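# Lift the folded letter and hold it pinched

## Task

Lift the letter off the table without bending or creasing either the letter or its envelope. Finish with the letter still folded, gripped between fingertips of one hand or of both hands, and touching nothing but those hands.

## Robot and tools

Robot: two arms, each carrying a five-finger hand. left_arm has a left hand and its base sits near (+0.024, +0.362, 0) m. right_arm has a right hand and sits near (-0.004, -0.279, 0) m. Both bases are turned a little about z. There is a camera stand behind the arms. The letter must stay on the table at all times. Letting it fall off, or leaving it set down off the table, fails the job.

Scene frame: origin at table-top height, midway between the nominal bases. +z is up, +x points out over the table, and left_arm is on the +y side. Image left and right do not match the arm names. All positions in results are in metres in this frame. Orientations are quat_wxyz. Printed hand positions can be wrong by a few cm, more when the arm reaches far.

Hand point: a point fixed to the palm, about 0.05 m in front of it and 0.15 m out from the wrist flange. Its +z runs along the straight fingers, which extend 0.06-0.07 m past it, and +y points out of the palm. The finger centre lines lie 0.06 m behind the point, along -y. On the right hand, +x points away from the thumb. On the left hand, +x points toward the thumb. A bracket on the little-finger side of the wrist reaches 0.10 m from the point and can strike things. Fingertip spots, as (y, z) from the point: straight about (-0.06, +0.06), half closed (0, +0.02), closed (-0.01, -0.04). The thumb tip, when turned in front of the palm, is at (+0.04, -0.03) straight and (0, -0.01) half bent.

Row layout: every row is one flat list of exactly 28 numbers, each in [-1, 1]. It covers both arms even when only one moves. The order is:
- left dx, dy, dz, rx, ry, rz
- left thumb_turn, thumb_bend, index, middle, ring, little, force_limit, speed
- the same 14 numbers for the right arm.

The six pose numbers are offsets, not poses. They count from that arm's Hand target as it was when the action or move began, along the scene axes. 1.0 equals 0.6 m or 180 degrees. rx, ry, rz form a single rotation vector, applied about the Hand target's position. All zeros re-requests the current Hand target. Repeating an offset in a new call moves the arm again by that amount. The controller limits each step's orientation to 40 degrees away from the measured orientation.

The six motor numbers are absolute targets. -1 means open (thumb_turn: thumb beside the palm). +1 means closed (thumb_turn: thumb opposite the fingers). force_limit maps from about 0 N at -1 to 10 N at +1; the two thumb motors go up to 15 N. speed rises from nearly zero at -1 to full at +0.48, and stays full up to +1. Full speed covers a finger's whole travel in 0.49 s. For a soft pinch on paper, close at speed -0.94 or lower with a low force_limit. No hand number means 'unchanged'. To keep a hand as it is, resend the last eight numbers you sent it. If you have sent it nothing yet, use its hand_measured plus hand_force_limit and hand_speed. A motor starts only when its target changes by at least 0.002. To grip harder, raise force_limit and also send a target more closed than hand_measured.

execute_actions(actions, cameras): actions is a list of actions. Each action is a table of 1-15 rows, one row per 1/30 s step. A short table repeats its last row until all 15 steps are done. Every row counts from the start pose of that action, not from the row before. Images come back only when actions is empty or cameras names them (['all'], [] or a list of names).

move(target, speed, blend, blocking, cameras): target is one 28-number row or a list of up to 15 rows. Every row is an offset from the same starting Hand targets. speed is in m/s, from 0.002 to 4.3 (default 0.25); turning is capped at twice that in rad/s. You can give one speed or one per target. blend, in m, rounds off corners between listed targets; 0 means stop at each. A move takes at least 0.5 s and at most 10 s. Paths go straight and do not avoid obstacles or the other arm. Steer around an arm's own base. blocking=false returns after about 0.5 s while the motion continues. The result adds a 'move:' line: done, off_target, moving, held or fault, plus the limits that acted (paced means clipped; held means steps were withheld).

Other tools:
- wait(seconds 0-10) lets the scene run while the arms hold their commands.
- stop brakes a running move.
- zoom_image(camera, region [x0, y0, x1, y1] in pixels, at most 504x504) enlarges part of the newest image. Cameras: cam_head_left, cam_head_right, cam_high, cam_left_wrist, cam_right_wrist, each 896x504.
- show_instructions shows the reference pages.
- finished_scene(scene 1) ends the scene for good, so call it only while the letter is held.

Results: end_effector_position, end_effector_quat_wxyz, Hand target (the base for the next offsets), joint positions, velocities and torques (torques 3 and 4 wrap at ±28 N m). Hand readings are hand_measured, hand_stopped_by (moving, target, force, stalled, fault) and hand_load_n (fingertip newtons, positive when pushed open). All six values follow the motor order. If hand_load_n drops to about 0, the grip is lost. Calls that ran actions also give step readings. MOTOR HOT warns that a motor is overheating. At 100 °C an OVER-TEMPERATURE FAULT drops that arm for 30-60 s or more.

Cautions: hands often rest 1-3 cm (up to 5 cm) short of the command, usually below it, without touching anything. If a hand stays short, send the remaining distance as an offset. To end a press against something, command the target back past the hand point. Avoid fast contact, hard presses, slams and any contact between the two arms; a hand closing on the other hand's fingers counts as contact. Avoid heavy finger loads and letting go of a moving object. Long stretched holds heat the motors.

Each tool is called after ">>>" as name(argument=value, ...), one argument or row to a line, values as JSON.

Reference images:

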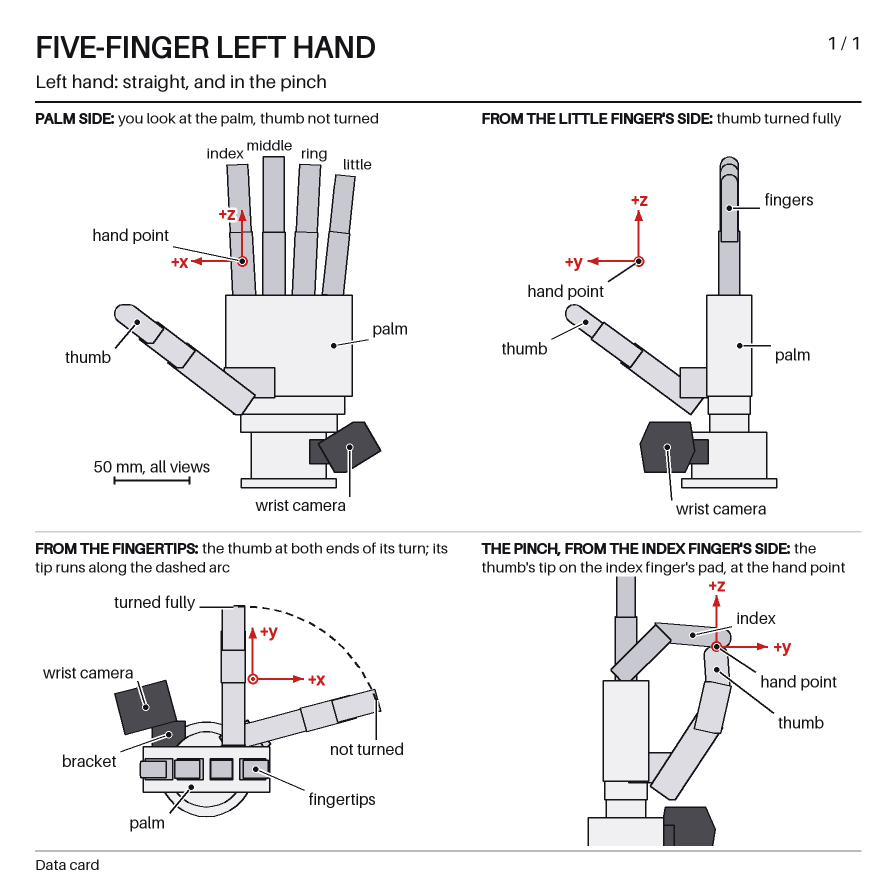

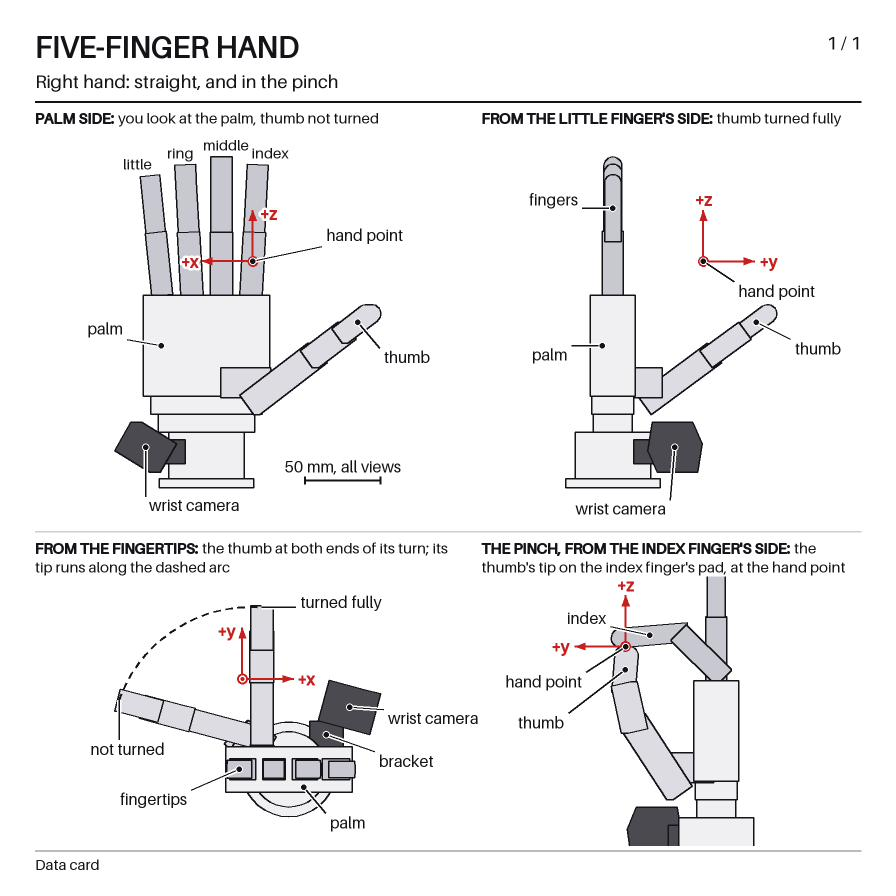

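## Session

>>> execute_actions(
  actions=[],
)

Scene clock: 0.00 s.
left_arm: end_effector_position=(+0.4895, +0.1272, +0.1782) hand_measured=(-1.000, -1.000, -1.000, -1.000, -1.000, -1.000) hand_load_n=(+0.0, +0.0, +0.0, +0.0, +0.0, +0.0) hand_stopped_by=(target, target, target, target, target, target) hand_force_limit=0.00 hand_speed=-0.80 end_effector_quat_wxyz=(-0.042, +0.971, -0.095, +0.214) | right_arm: end_effector_position=(+0.4972, -0.0306, +0.3436) hand_measured=(-1.000, -1.000, -1.000, -1.000, -1.000, -1.000) hand_load_n=(+0.0, +0.0, +0.0, +0.0, +0.0, +0.0) hand_stopped_by=(target, target, target, target, target, target) hand_force_limit=0.00 hand_speed=-0.80 end_effector_quat_wxyz=(+0.298, -0.333, +0.770, +0.457)
Joint positions: left_arm=[-0.406 1.362 1.103 -0.931 -0.223 -1.783] | right_arm=[0.136 1.573 1.372 -0.848 -1.083 1.162]
Joint velocities: within noise
Joint torques (N m): no reading
Heat: left arm: hottest wrist yaw 31 °C; right arm: hottest waist 31 °C.
Hand target: left_arm +0.5011, +0.1222, +0.2010; -0.034, +0.967, -0.090, +0.237 | right_arm +0.5013, -0.0299, +0.3562; +0.310, -0.338, +0.764, +0.454

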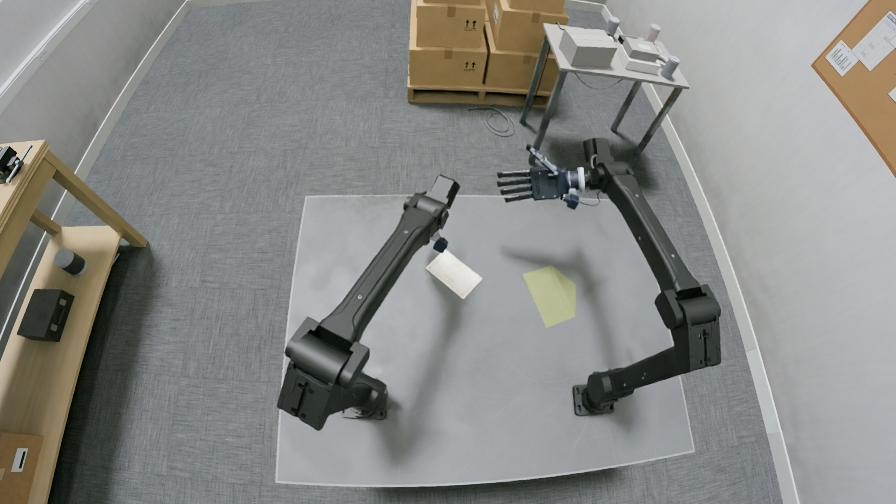

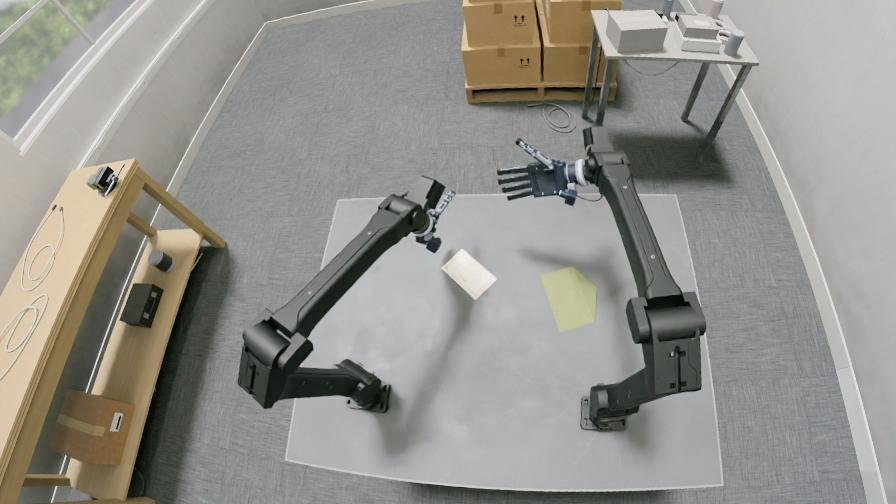

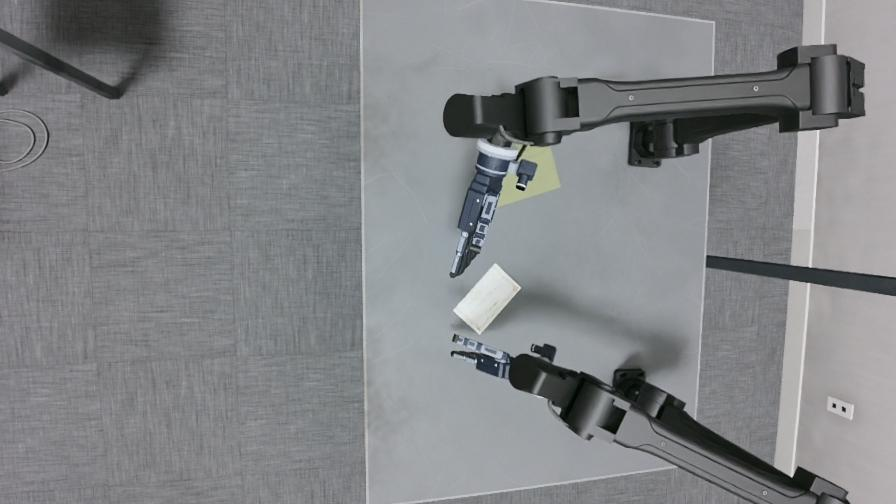

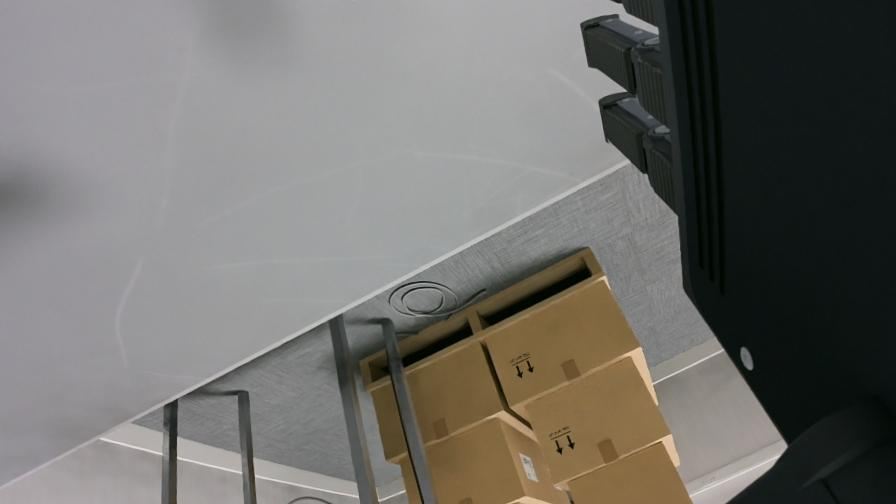

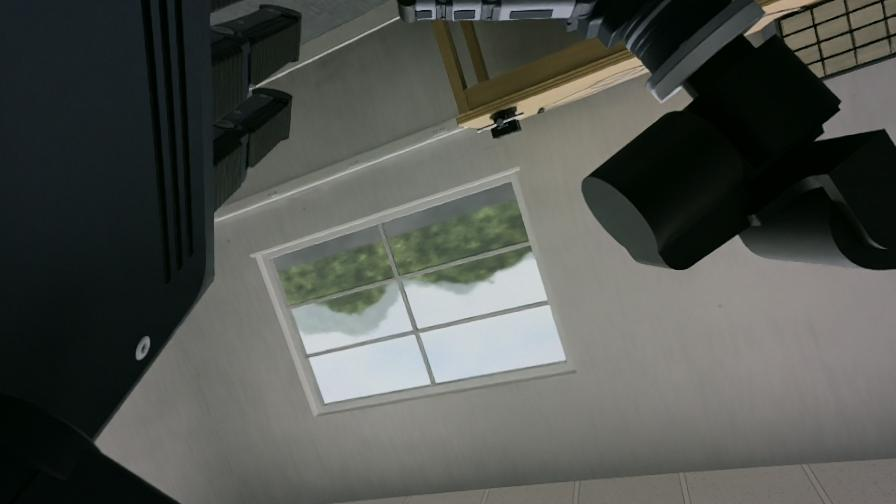

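>>> zoom_image(
  camera="cam_head_left",
  region=[400, 230, 620, 350],
)

>>> zoom_image(
  camera="cam_head_right",
  region=[420, 230, 640, 350],
)

>>> zoom_image(
  camera="cam_high",
  region=[420, 120, 640, 360],
)

Scaled by 2.291 from the camera's 896x504 image, which has a finer 1280x720 frame.

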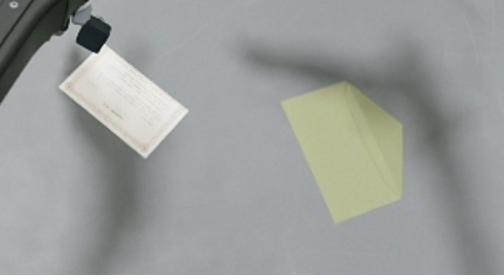

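Scaled by 2.291 from the camera's 896x504 image, which has a finer 1280x720 frame.

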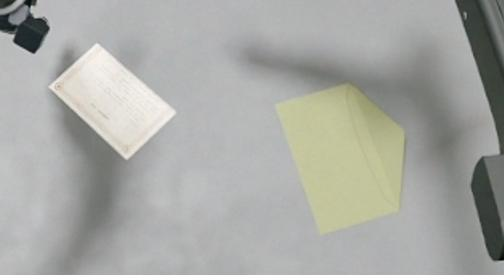

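Scaled by 2.100 from the camera's 896x504 image, which has a finer 1280x720 frame.

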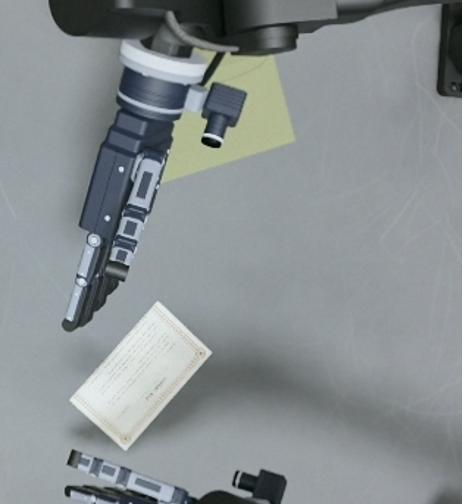

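>>> move(
  target=[-0.235, 0.063, 0.132, 0.2116, -0.063, -0.5478, -1, -1, -1, -1, -1, -1, 0, -0.8, -0.1, -0.35, 0, 0, 0, 0, -1, -1, -1, -1, -1, -1, 0, -0.8],
  speed=0.3,
  cameras=["all"],
)

Scene clock: 74.90 s.
left_arm: end_effector_position=(+0.3497, +0.1676, +0.2468) hand_measured=(-1.000, -1.000, -1.000, -1.000, -1.000, -1.000) hand_load_n=(+0.0, +0.0, +0.0, +0.0, +0.0, +0.0) hand_stopped_by=(target, target, target, target, target, target) hand_force_limit=0.00 hand_speed=-0.80 end_effector_quat_wxyz=(+0.113, -0.496, +0.839, -0.194) | right_arm: end_effector_position=(+0.4392, -0.2350, +0.3436) hand_measured=(-1.000, -1.000, -1.000, -1.000, -1.000, -1.000) hand_load_n=(+0.0, +0.0, +0.0, +0.0, +0.0, +0.0) hand_stopped_by=(target, target, target, target, target, target) hand_force_limit=0.00 hand_speed=-0.80 end_effector_quat_wxyz=(+0.319, -0.319, +0.773, +0.445)
Joint positions: left_arm=[-0.405 1.164 1.187 -1.142 0.027 0.047] | right_arm=[-0.307 1.608 1.432 -1.67 -1.142 0.256]
Joint torques (N m): left_arm=[-1.44 -6.53 14.24 -0.34 0.23 0.21] | right_arm=[-0.97 -12.57 11.19 -0.8 -0.7 0.02]
Heat: left arm: hottest elbow 37 °C; right arm: hottest elbow 35 °C.
Hand target: left_arm +0.3601, +0.1600, +0.2802; +0.130, -0.483, +0.837, -0.224 | right_arm +0.4413, -0.2399, +0.3562; +0.310, -0.338, +0.764, +0.454
Off the commanded pose: left_arm 0.036 m, 4 deg | right_arm 0.014 m, 3 deg.
joint sent to its limit (right arm) — joint 4 (wrist pitch), lower limit. The joint targets are off in position and orientation.
move: off_target (left_arm, right_arm)

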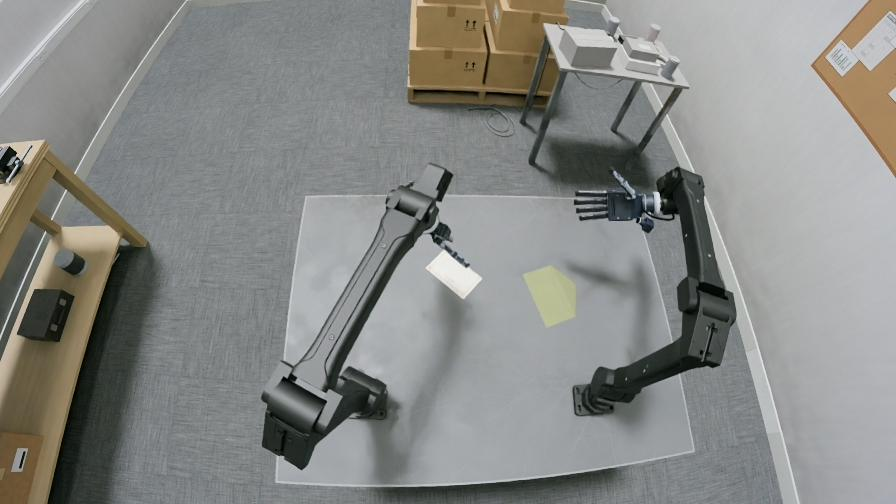

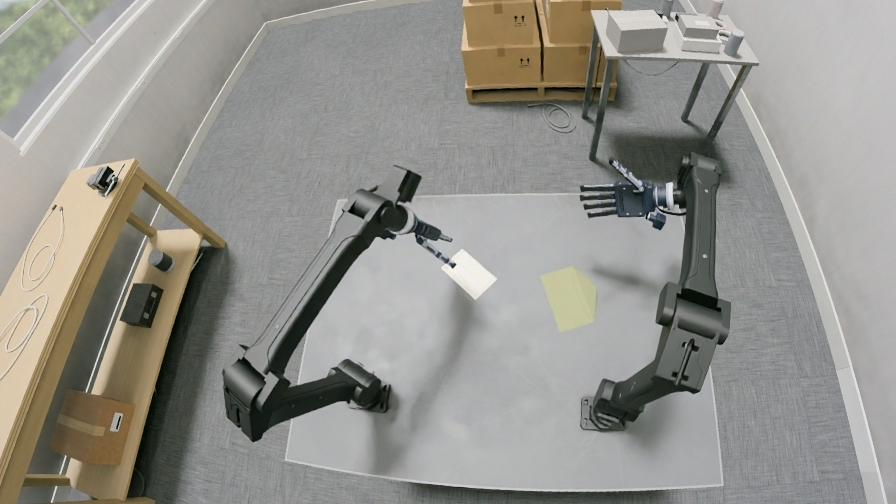

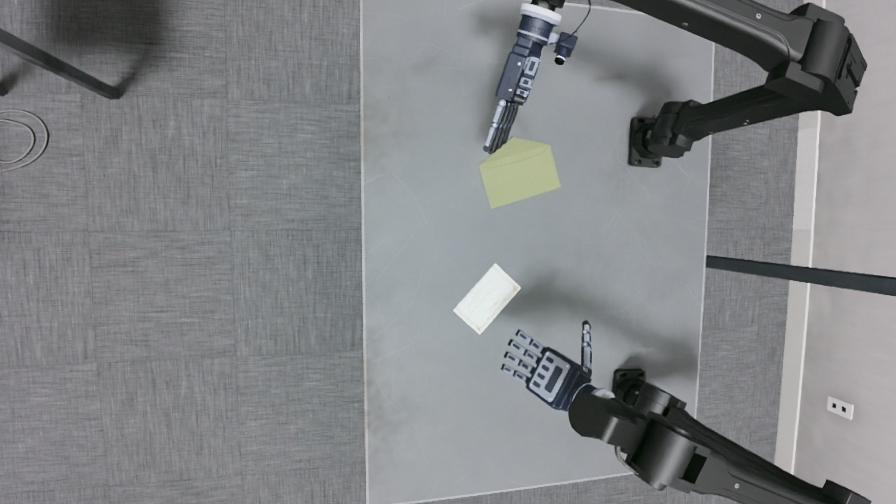

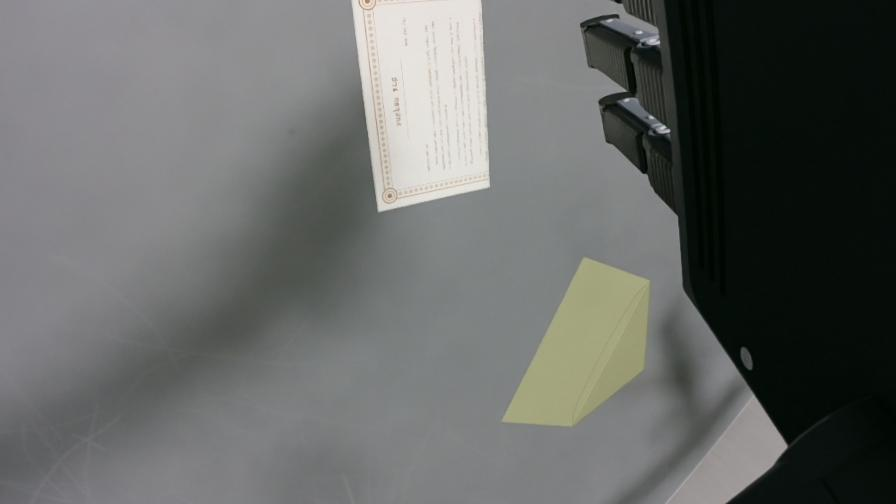

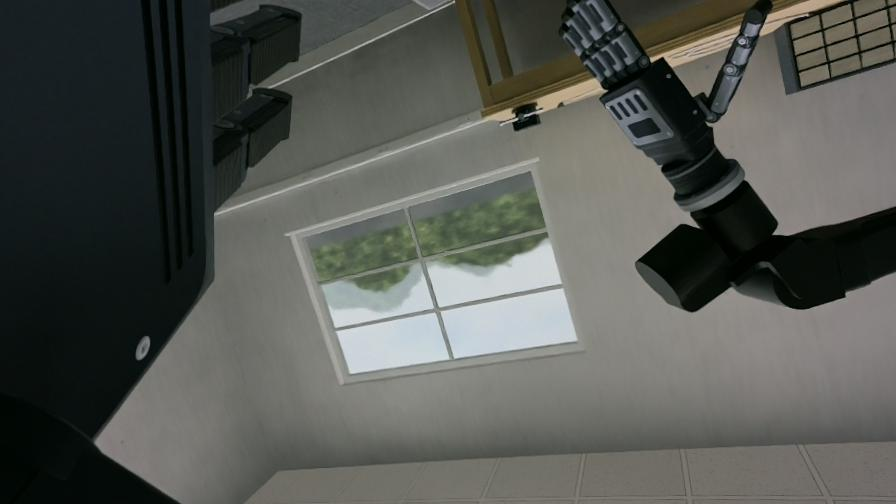

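>>> zoom_image(
  camera="cam_left_wrist",
  region=[330, 0, 530, 220],
)

>>> zoom_image(
  camera="cam_high",
  region=[430, 230, 620, 420],
)

Scaled by 2.291 from the camera's 896x504 image, which has a finer 1280x720 frame.

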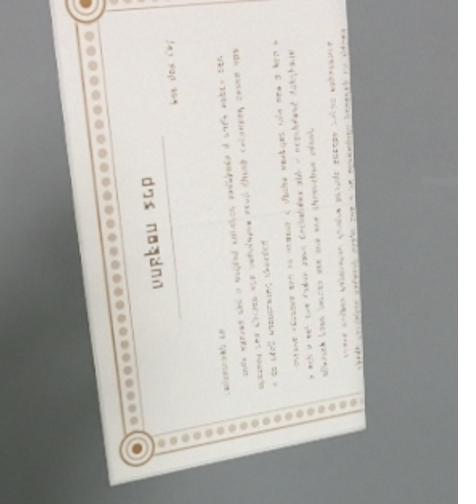

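Scaled by 2.653 from the camera's 896x504 image, which has a finer 1280x720 frame.

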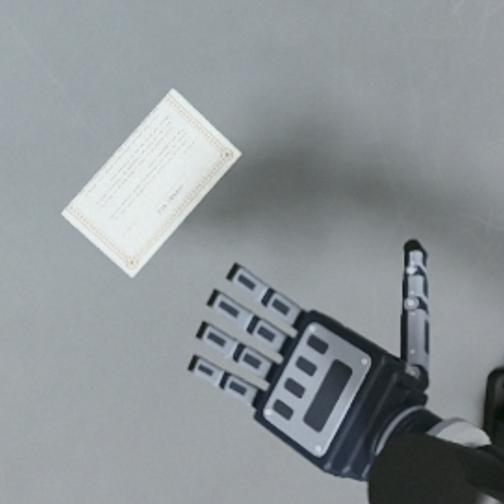

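>>> move(
  target=[0, 0, -0.245, 0, 0, 0, -1, -1, -0.5, -0.5, -0.5, -0.5, -0.6, -0.3, 0, 0, 0, 0, 0, 0, -1, -1, -1, -1, -1, -1, 0, -0.8],
  speed=0.2,
  cameras=["all"],
)

Scene clock: 97.13 s.
left_arm: end_effector_position=(+0.3527, +0.1662, +0.1259) hand_measured=(-1.000, -1.000, -0.500, -0.500, -0.500, -0.500) hand_load_n=(+0.0, +0.0, +0.0, +0.0, +0.0, +0.0) hand_stopped_by=(target, target, target, target, target, target) hand_force_limit=-0.60 hand_speed=-0.30 end_effector_quat_wxyz=(+0.122, -0.494, +0.835, -0.209) | right_arm: end_effector_position=(+0.4392, -0.2350, +0.3436) hand_measured=(-1.000, -1.000, -1.000, -1.000, -1.000, -1.000) hand_load_n=(+0.0, +0.0, +0.0, +0.0, +0.0, +0.0) hand_stopped_by=(target, target, target, target, target, target) hand_force_limit=0.00 hand_speed=-0.80 end_effector_quat_wxyz=(+0.319, -0.319, +0.773, +0.445)
Joint positions: left_arm=[-0.405 1.196 0.885 -0.773 0.027 0.047] | right_arm=[-0.307 1.608 1.432 -1.67 -1.142 0.256]
Joint torques (N m): left_arm=[-1.44 -5.66 9.42 0.83 0.21 0.2] | right_arm=[-0.97 -12.57 11.18 -0.79 -0.7 0.02]
Heat: left arm: hottest elbow 40 °C; right arm: hottest elbow 37 °C.
Hand target: left_arm +0.3601, +0.1600, +0.1332; +0.130, -0.483, +0.837, -0.224 | right_arm +0.4413, -0.2399, +0.3562; +0.310, -0.338, +0.764, +0.454
Off the commanded pose: left_arm 0.012 m, 2 deg | right_arm 0.014 m, 3 deg.
joint sent to its limit (right arm) — joint 4 (wrist pitch), lower limit. The joint targets are off in position and orientation.
move: off_target (left_arm, right_arm)

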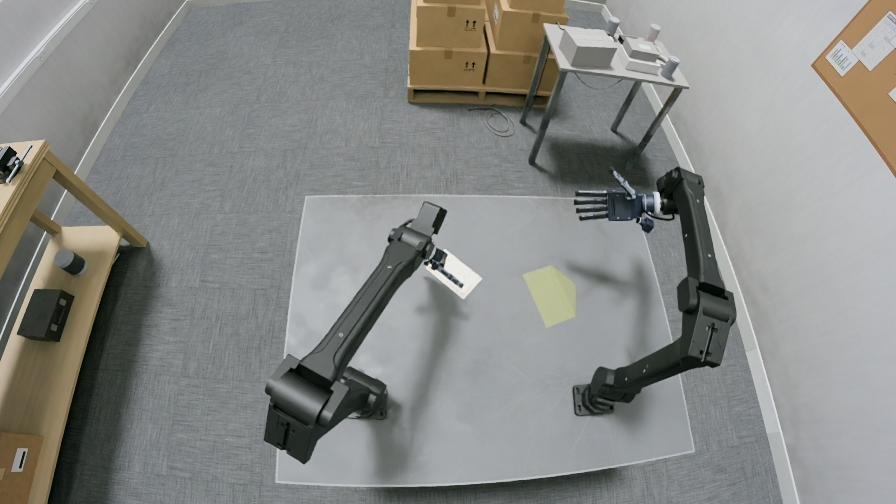

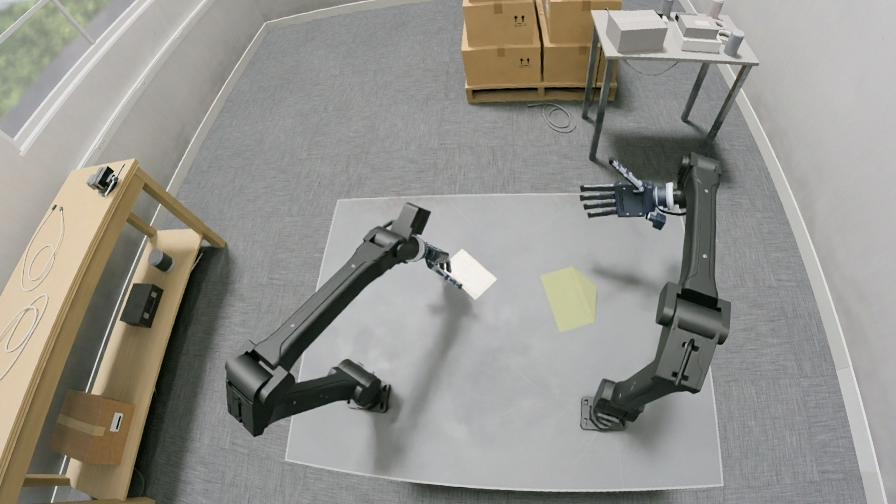

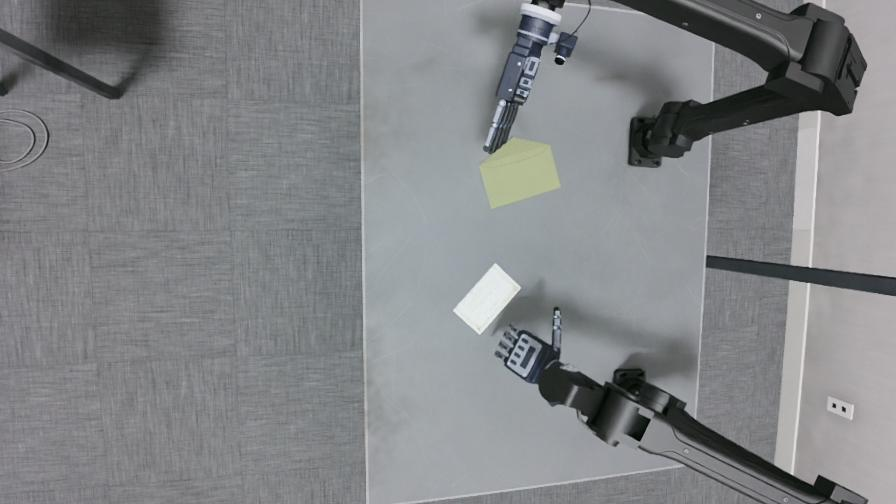

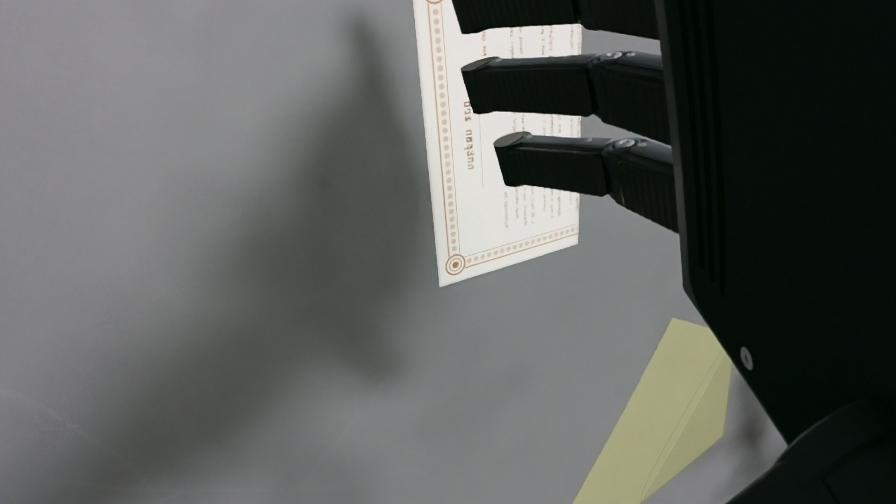

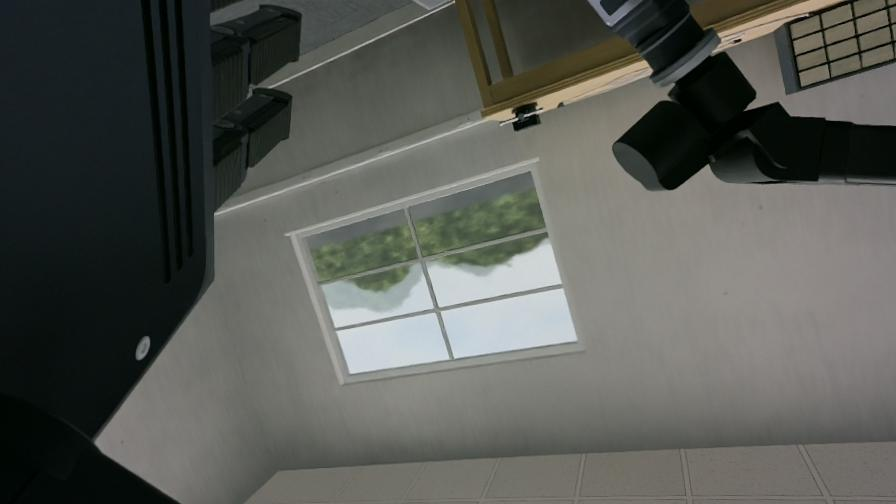

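>>> move(
  target=[0.02, -0.09, -0.085, 0, 0, 0, -1, -1, -0.5, -0.5, -0.5, -0.5, -0.6, -0.3, 0, 0, 0, 0, 0, 0, -1, -1, -1, -1, -1, -1, 0, -0.8],
  speed=0.15,
  cameras=["cam_head_left", "cam_head_right", "cam_high", "cam_left_wrist"],
)

>>> zoom_image(
  camera="cam_high",
  region=[430, 230, 620, 420],
)

>>> zoom_image(
  camera="cam_head_right",
  region=[400, 210, 560, 330],
)

Scene clock: 105.97 s.
left_arm: end_effector_position=(+0.3636, +0.1147, +0.0746) hand_measured=(-1.000, -1.000, -0.500, -0.500, -0.500, -0.500) hand_load_n=(+0.0, +0.0, +0.0, +0.0, +0.0, +0.0) hand_stopped_by=(target, target, target, target, target, target) hand_force_limit=-0.60 hand_speed=-0.30 end_effector_quat_wxyz=(+0.121, -0.482, +0.842, -0.209) | right_arm: end_effector_position=(+0.4392, -0.2350, +0.3436) hand_measured=(-1.000, -1.000, -1.000, -1.000, -1.000, -1.000) hand_load_n=(+0.0, +0.0, +0.0, -0.5, +0.0, +0.0) hand_stopped_by=(target, target, target, target, target, target) hand_force_limit=0.00 hand_speed=-0.80 end_effector_quat_wxyz=(+0.319, -0.319, +0.773, +0.445)
Joint positions: left_arm=[-0.514 1.352 0.876 -0.607 -0.014 -0.024] | right_arm=[-0.307 1.608 1.432 -1.67 -1.142 0.256]
Joint torques (N m): left_arm=[-1.44 -7.06 9.14 0.81 -0.11 -0.03] | right_arm=[-0.97 -12.57 11.18 -0.8 -0.7 0.02]
Heat: left arm: hottest elbow 40 °C; right arm: hottest elbow 37 °C.
Hand target: left_arm +0.3721, +0.1060, +0.0822; +0.130, -0.483, +0.837, -0.224 | right_arm +0.4413, -0.2399, +0.3562; +0.310, -0.338, +0.764, +0.454
Off the commanded pose: left_arm 0.014 m, 2 deg | right_arm 0.014 m, 3 deg.
joint sent to its limit (right arm) — joint 4 (wrist pitch), lower limit. The joint targets are off in position and orientation.
move: off_target (left_arm, right_arm)
Images, in order (width x height): cam_head_left 896x504, cam_head_right 896x504, cam_high 896x504, cam_left_wrist 896x504.

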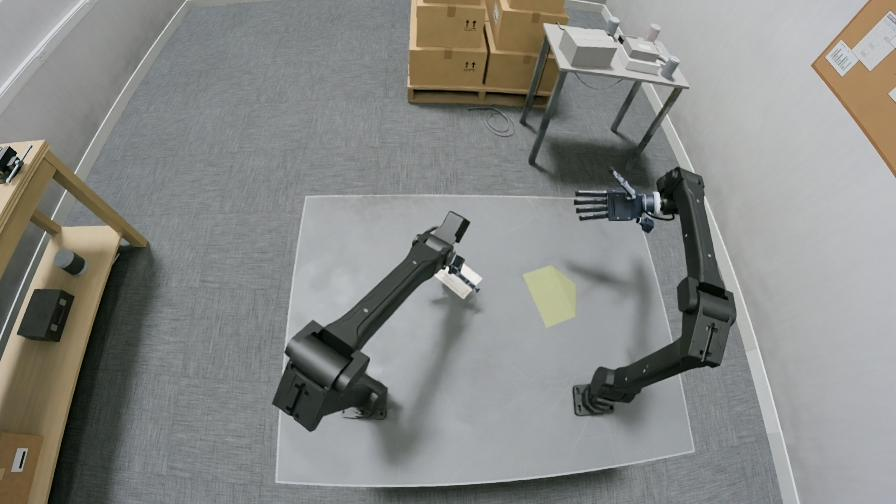

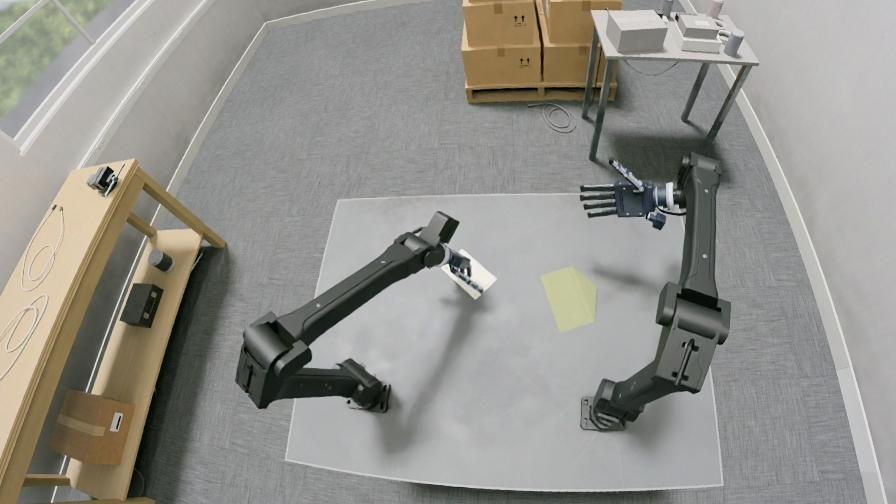

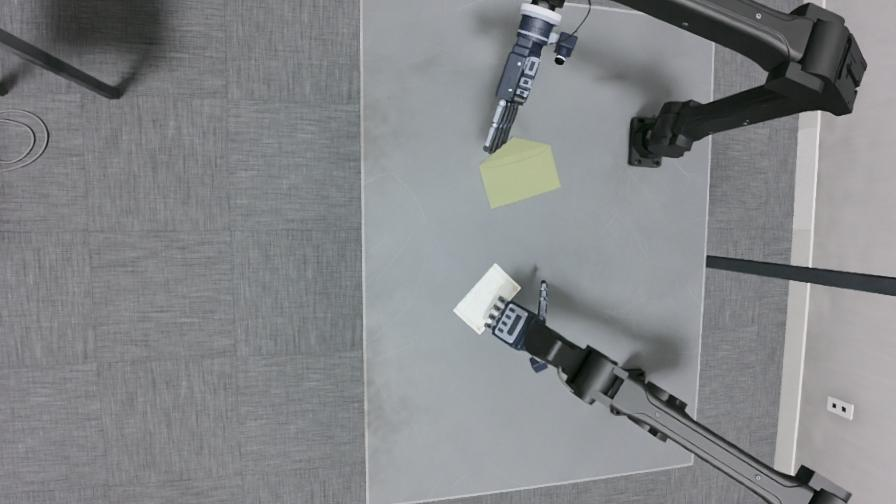

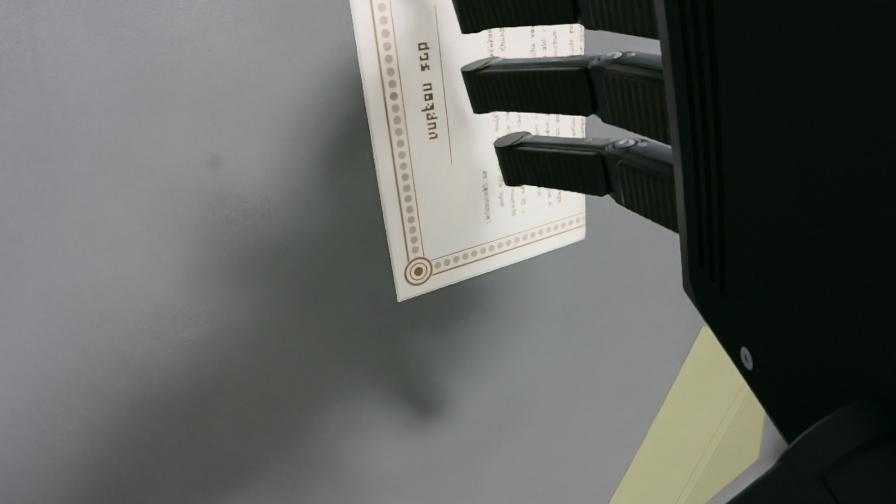

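Scaled by 2.653 from the camera's 896x504 image, which has a finer 1280x720 frame.

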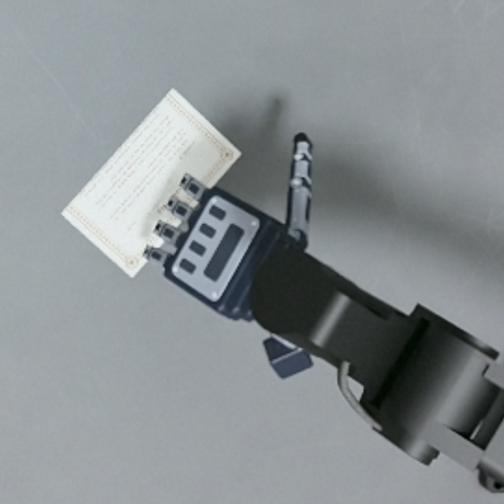

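Scaled by 3.150 from the camera's 896x504 image, which has a finer 1280x720 frame.

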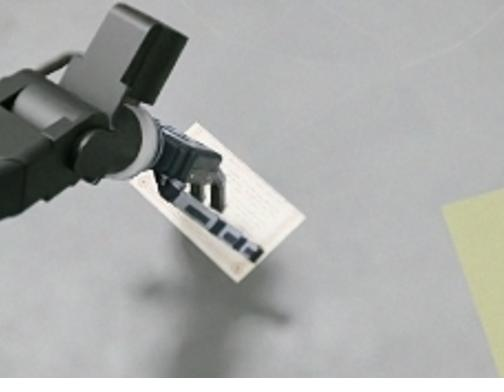

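>>> move(
  target=[0.035, -0.042, -0.04, 0, 0, 0, -1, -1, -0.5, -0.5, -0.5, -0.5, -0.6, -0.3, 0, 0, 0, 0, 0, 0, -1, -1, -1, -1, -1, -1, 0, -0.8],
  speed=0.1,
  cameras=["cam_high", "cam_left_wrist"],
)

>>> zoom_image(
  camera="cam_high",
  region=[430, 230, 620, 420],
)

Scene clock: 109.83 s.
left_arm: end_effector_position=(+0.3777, +0.0994, +0.0495) hand_measured=(-1.000, -1.000, -0.500, -0.500, -0.500, -0.500) hand_load_n=(+0.0, +0.0, +0.0, -3.0, +0.0, +0.0) hand_stopped_by=(target, target, target, target, target, target) hand_force_limit=-0.60 hand_speed=-0.30 end_effector_quat_wxyz=(+0.122, -0.485, +0.841, -0.206) | right_arm: end_effector_position=(+0.4392, -0.2350, +0.3436) hand_measured=(-1.000, -1.000, -1.000, -1.000, -1.000, -1.000) hand_load_n=(+0.0, +0.0, +0.0, +0.0, +0.0, +0.0) hand_stopped_by=(target, target, target, target, target, target) hand_force_limit=0.00 hand_speed=-0.80 end_effector_quat_wxyz=(+0.319, -0.319, +0.773, +0.445)
Joint positions: left_arm=[-0.531 1.443 0.893 -0.538 -0.03 -0.044] | right_arm=[-0.307 1.608 1.432 -1.67 -1.142 0.256]
Joint torques (N m): left_arm=[-1.73 -6.24 11.03 0.81 -0.07 -0.03] | right_arm=[-0.97 -12.51 11.18 -0.8 -0.7 0.02]
Heat: left arm: hottest elbow 40 °C; right arm: hottest elbow 37 °C.
Hand target: left_arm +0.3931, +0.0808, +0.0582; +0.130, -0.483, +0.837, -0.224 | right_arm +0.4413, -0.2399, +0.3562; +0.310, -0.338, +0.764, +0.454
Off the commanded pose: left_arm 0.026 m, 2 deg | right_arm 0.014 m, 3 deg.
joint sent to its limit (right arm) — joint 4 (wrist pitch), lower limit. The joint targets are off in position and orientation.
move: off_target (left_arm, right_arm)
Images, in order (width x height): cam_high 896x504, cam_left_wrist 896x504.

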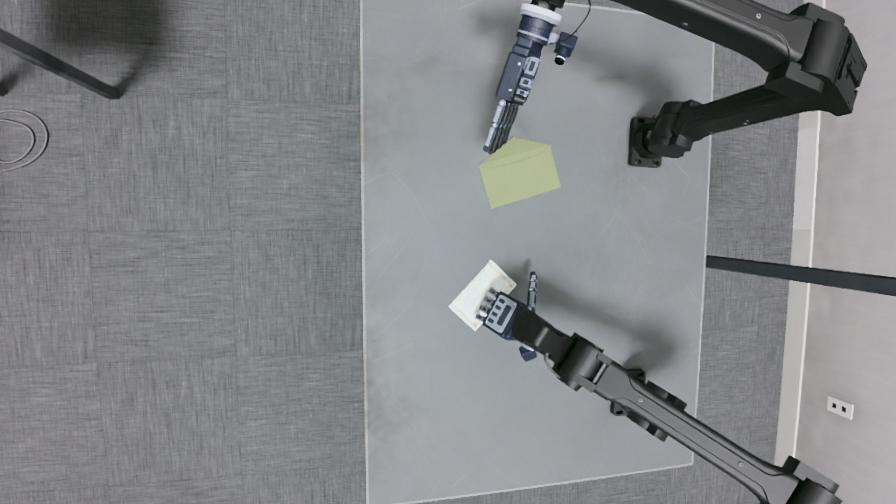

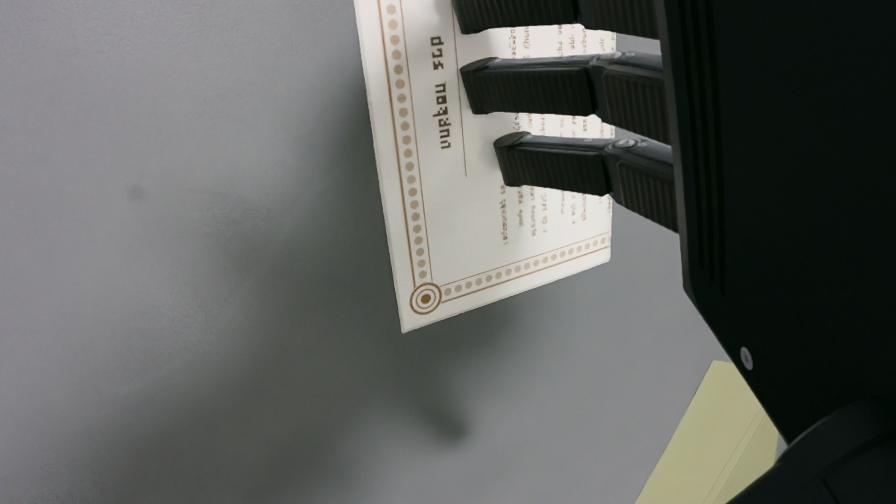

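Scaled by 2.653 from the camera's 896x504 image, which has a finer 1280x720 frame.

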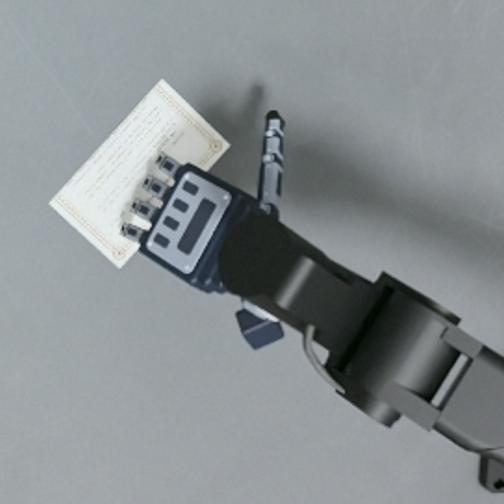

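>>> move(
  target=[0.076, 0.1218, 0.007, 0, 0, 0.0592, -1, -1, -0.5, -0.5, -0.5, -0.5, -0.6, -0.3, 0, 0, 0, 0, 0, 0, -1, -1, -1, -1, -1, -1, 0, -0.8],
  speed=0.12,
  cameras=["cam_high", "cam_left_wrist"],
)

Scene clock: 123.23 s.
left_arm: end_effector_position=(+0.4164, +0.1572, +0.0504) hand_measured=(-1.000, -1.000, -0.500, -0.500, -0.500, -0.500) hand_load_n=(+0.0, +0.0, +0.0, -1.0, -0.5, +0.0) hand_stopped_by=(target, target, target, target, target, target) hand_force_limit=-0.60 hand_speed=-0.30 end_effector_quat_wxyz=(+0.137, -0.554, +0.797, -0.198) | right_arm: end_effector_position=(+0.4392, -0.2350, +0.3436) hand_measured=(-1.000, -1.000, -1.000, -1.000, -1.000, -1.000) hand_load_n=(+0.0, -0.5, +0.0, +0.0, +0.0, +0.0) hand_stopped_by=(target, target, target, target, target, target) hand_force_limit=0.00 hand_speed=-0.80 end_effector_quat_wxyz=(+0.319, -0.319, +0.773, +0.445)
Joint positions: left_arm=[-0.371 1.444 0.896 -0.536 -0.028 -0.054] | right_arm=[-0.307 1.608 1.432 -1.67 -1.142 0.256]
Joint torques (N m): left_arm=[0.26 -6.89 11.36 0.24 -0.07 0.01] | right_arm=[-1.03 -12.51 11.17 -0.8 -0.7 0.02]
Heat: left arm: hottest elbow 42 °C; right arm: hottest elbow 38 °C.
Hand target: left_arm +0.4387, +0.1539, +0.0624; +0.150, -0.558, +0.788, -0.211 | right_arm +0.4413, -0.2399, +0.3562; +0.310, -0.338, +0.764, +0.454
Off the commanded pose: left_arm 0.025 m, 2 deg | right_arm 0.014 m, 3 deg.
joint sent to its limit (right arm) — joint 4 (wrist pitch), lower limit. The joint targets are off in position and orientation.
move: off_target (left_arm, right_arm)
Images, in order (width x height): cam_high 896x504, cam_left_wrist 896x504.

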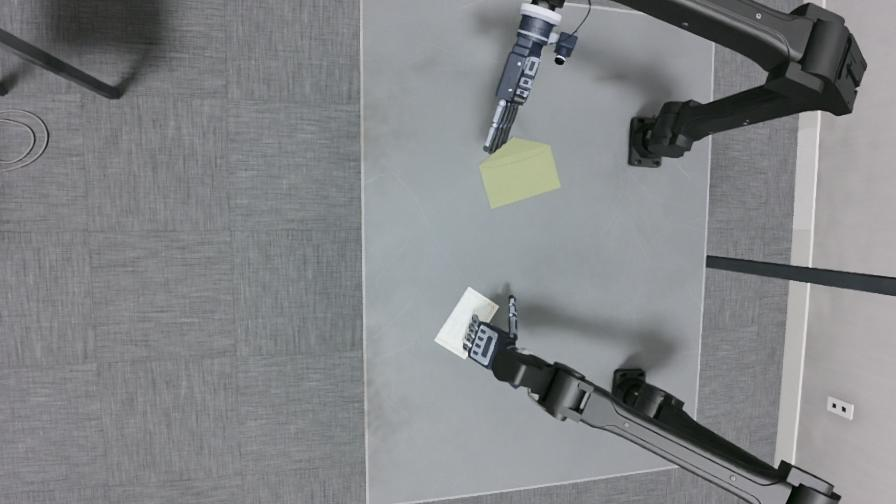

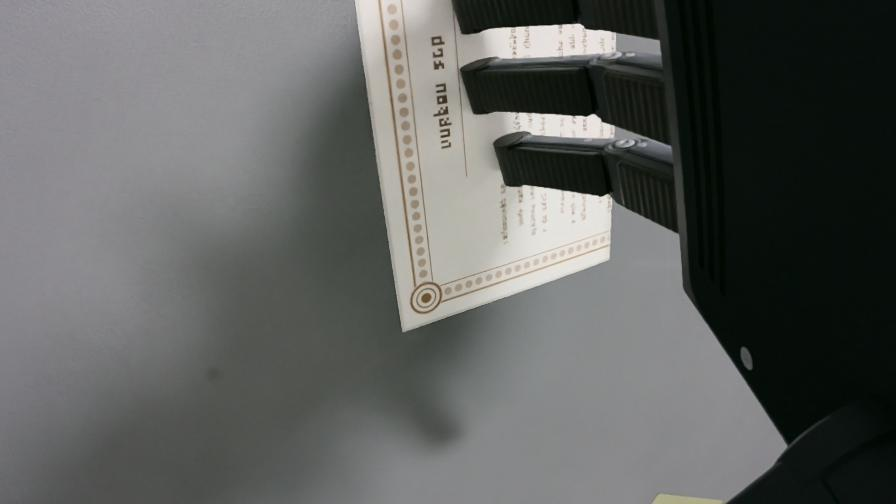

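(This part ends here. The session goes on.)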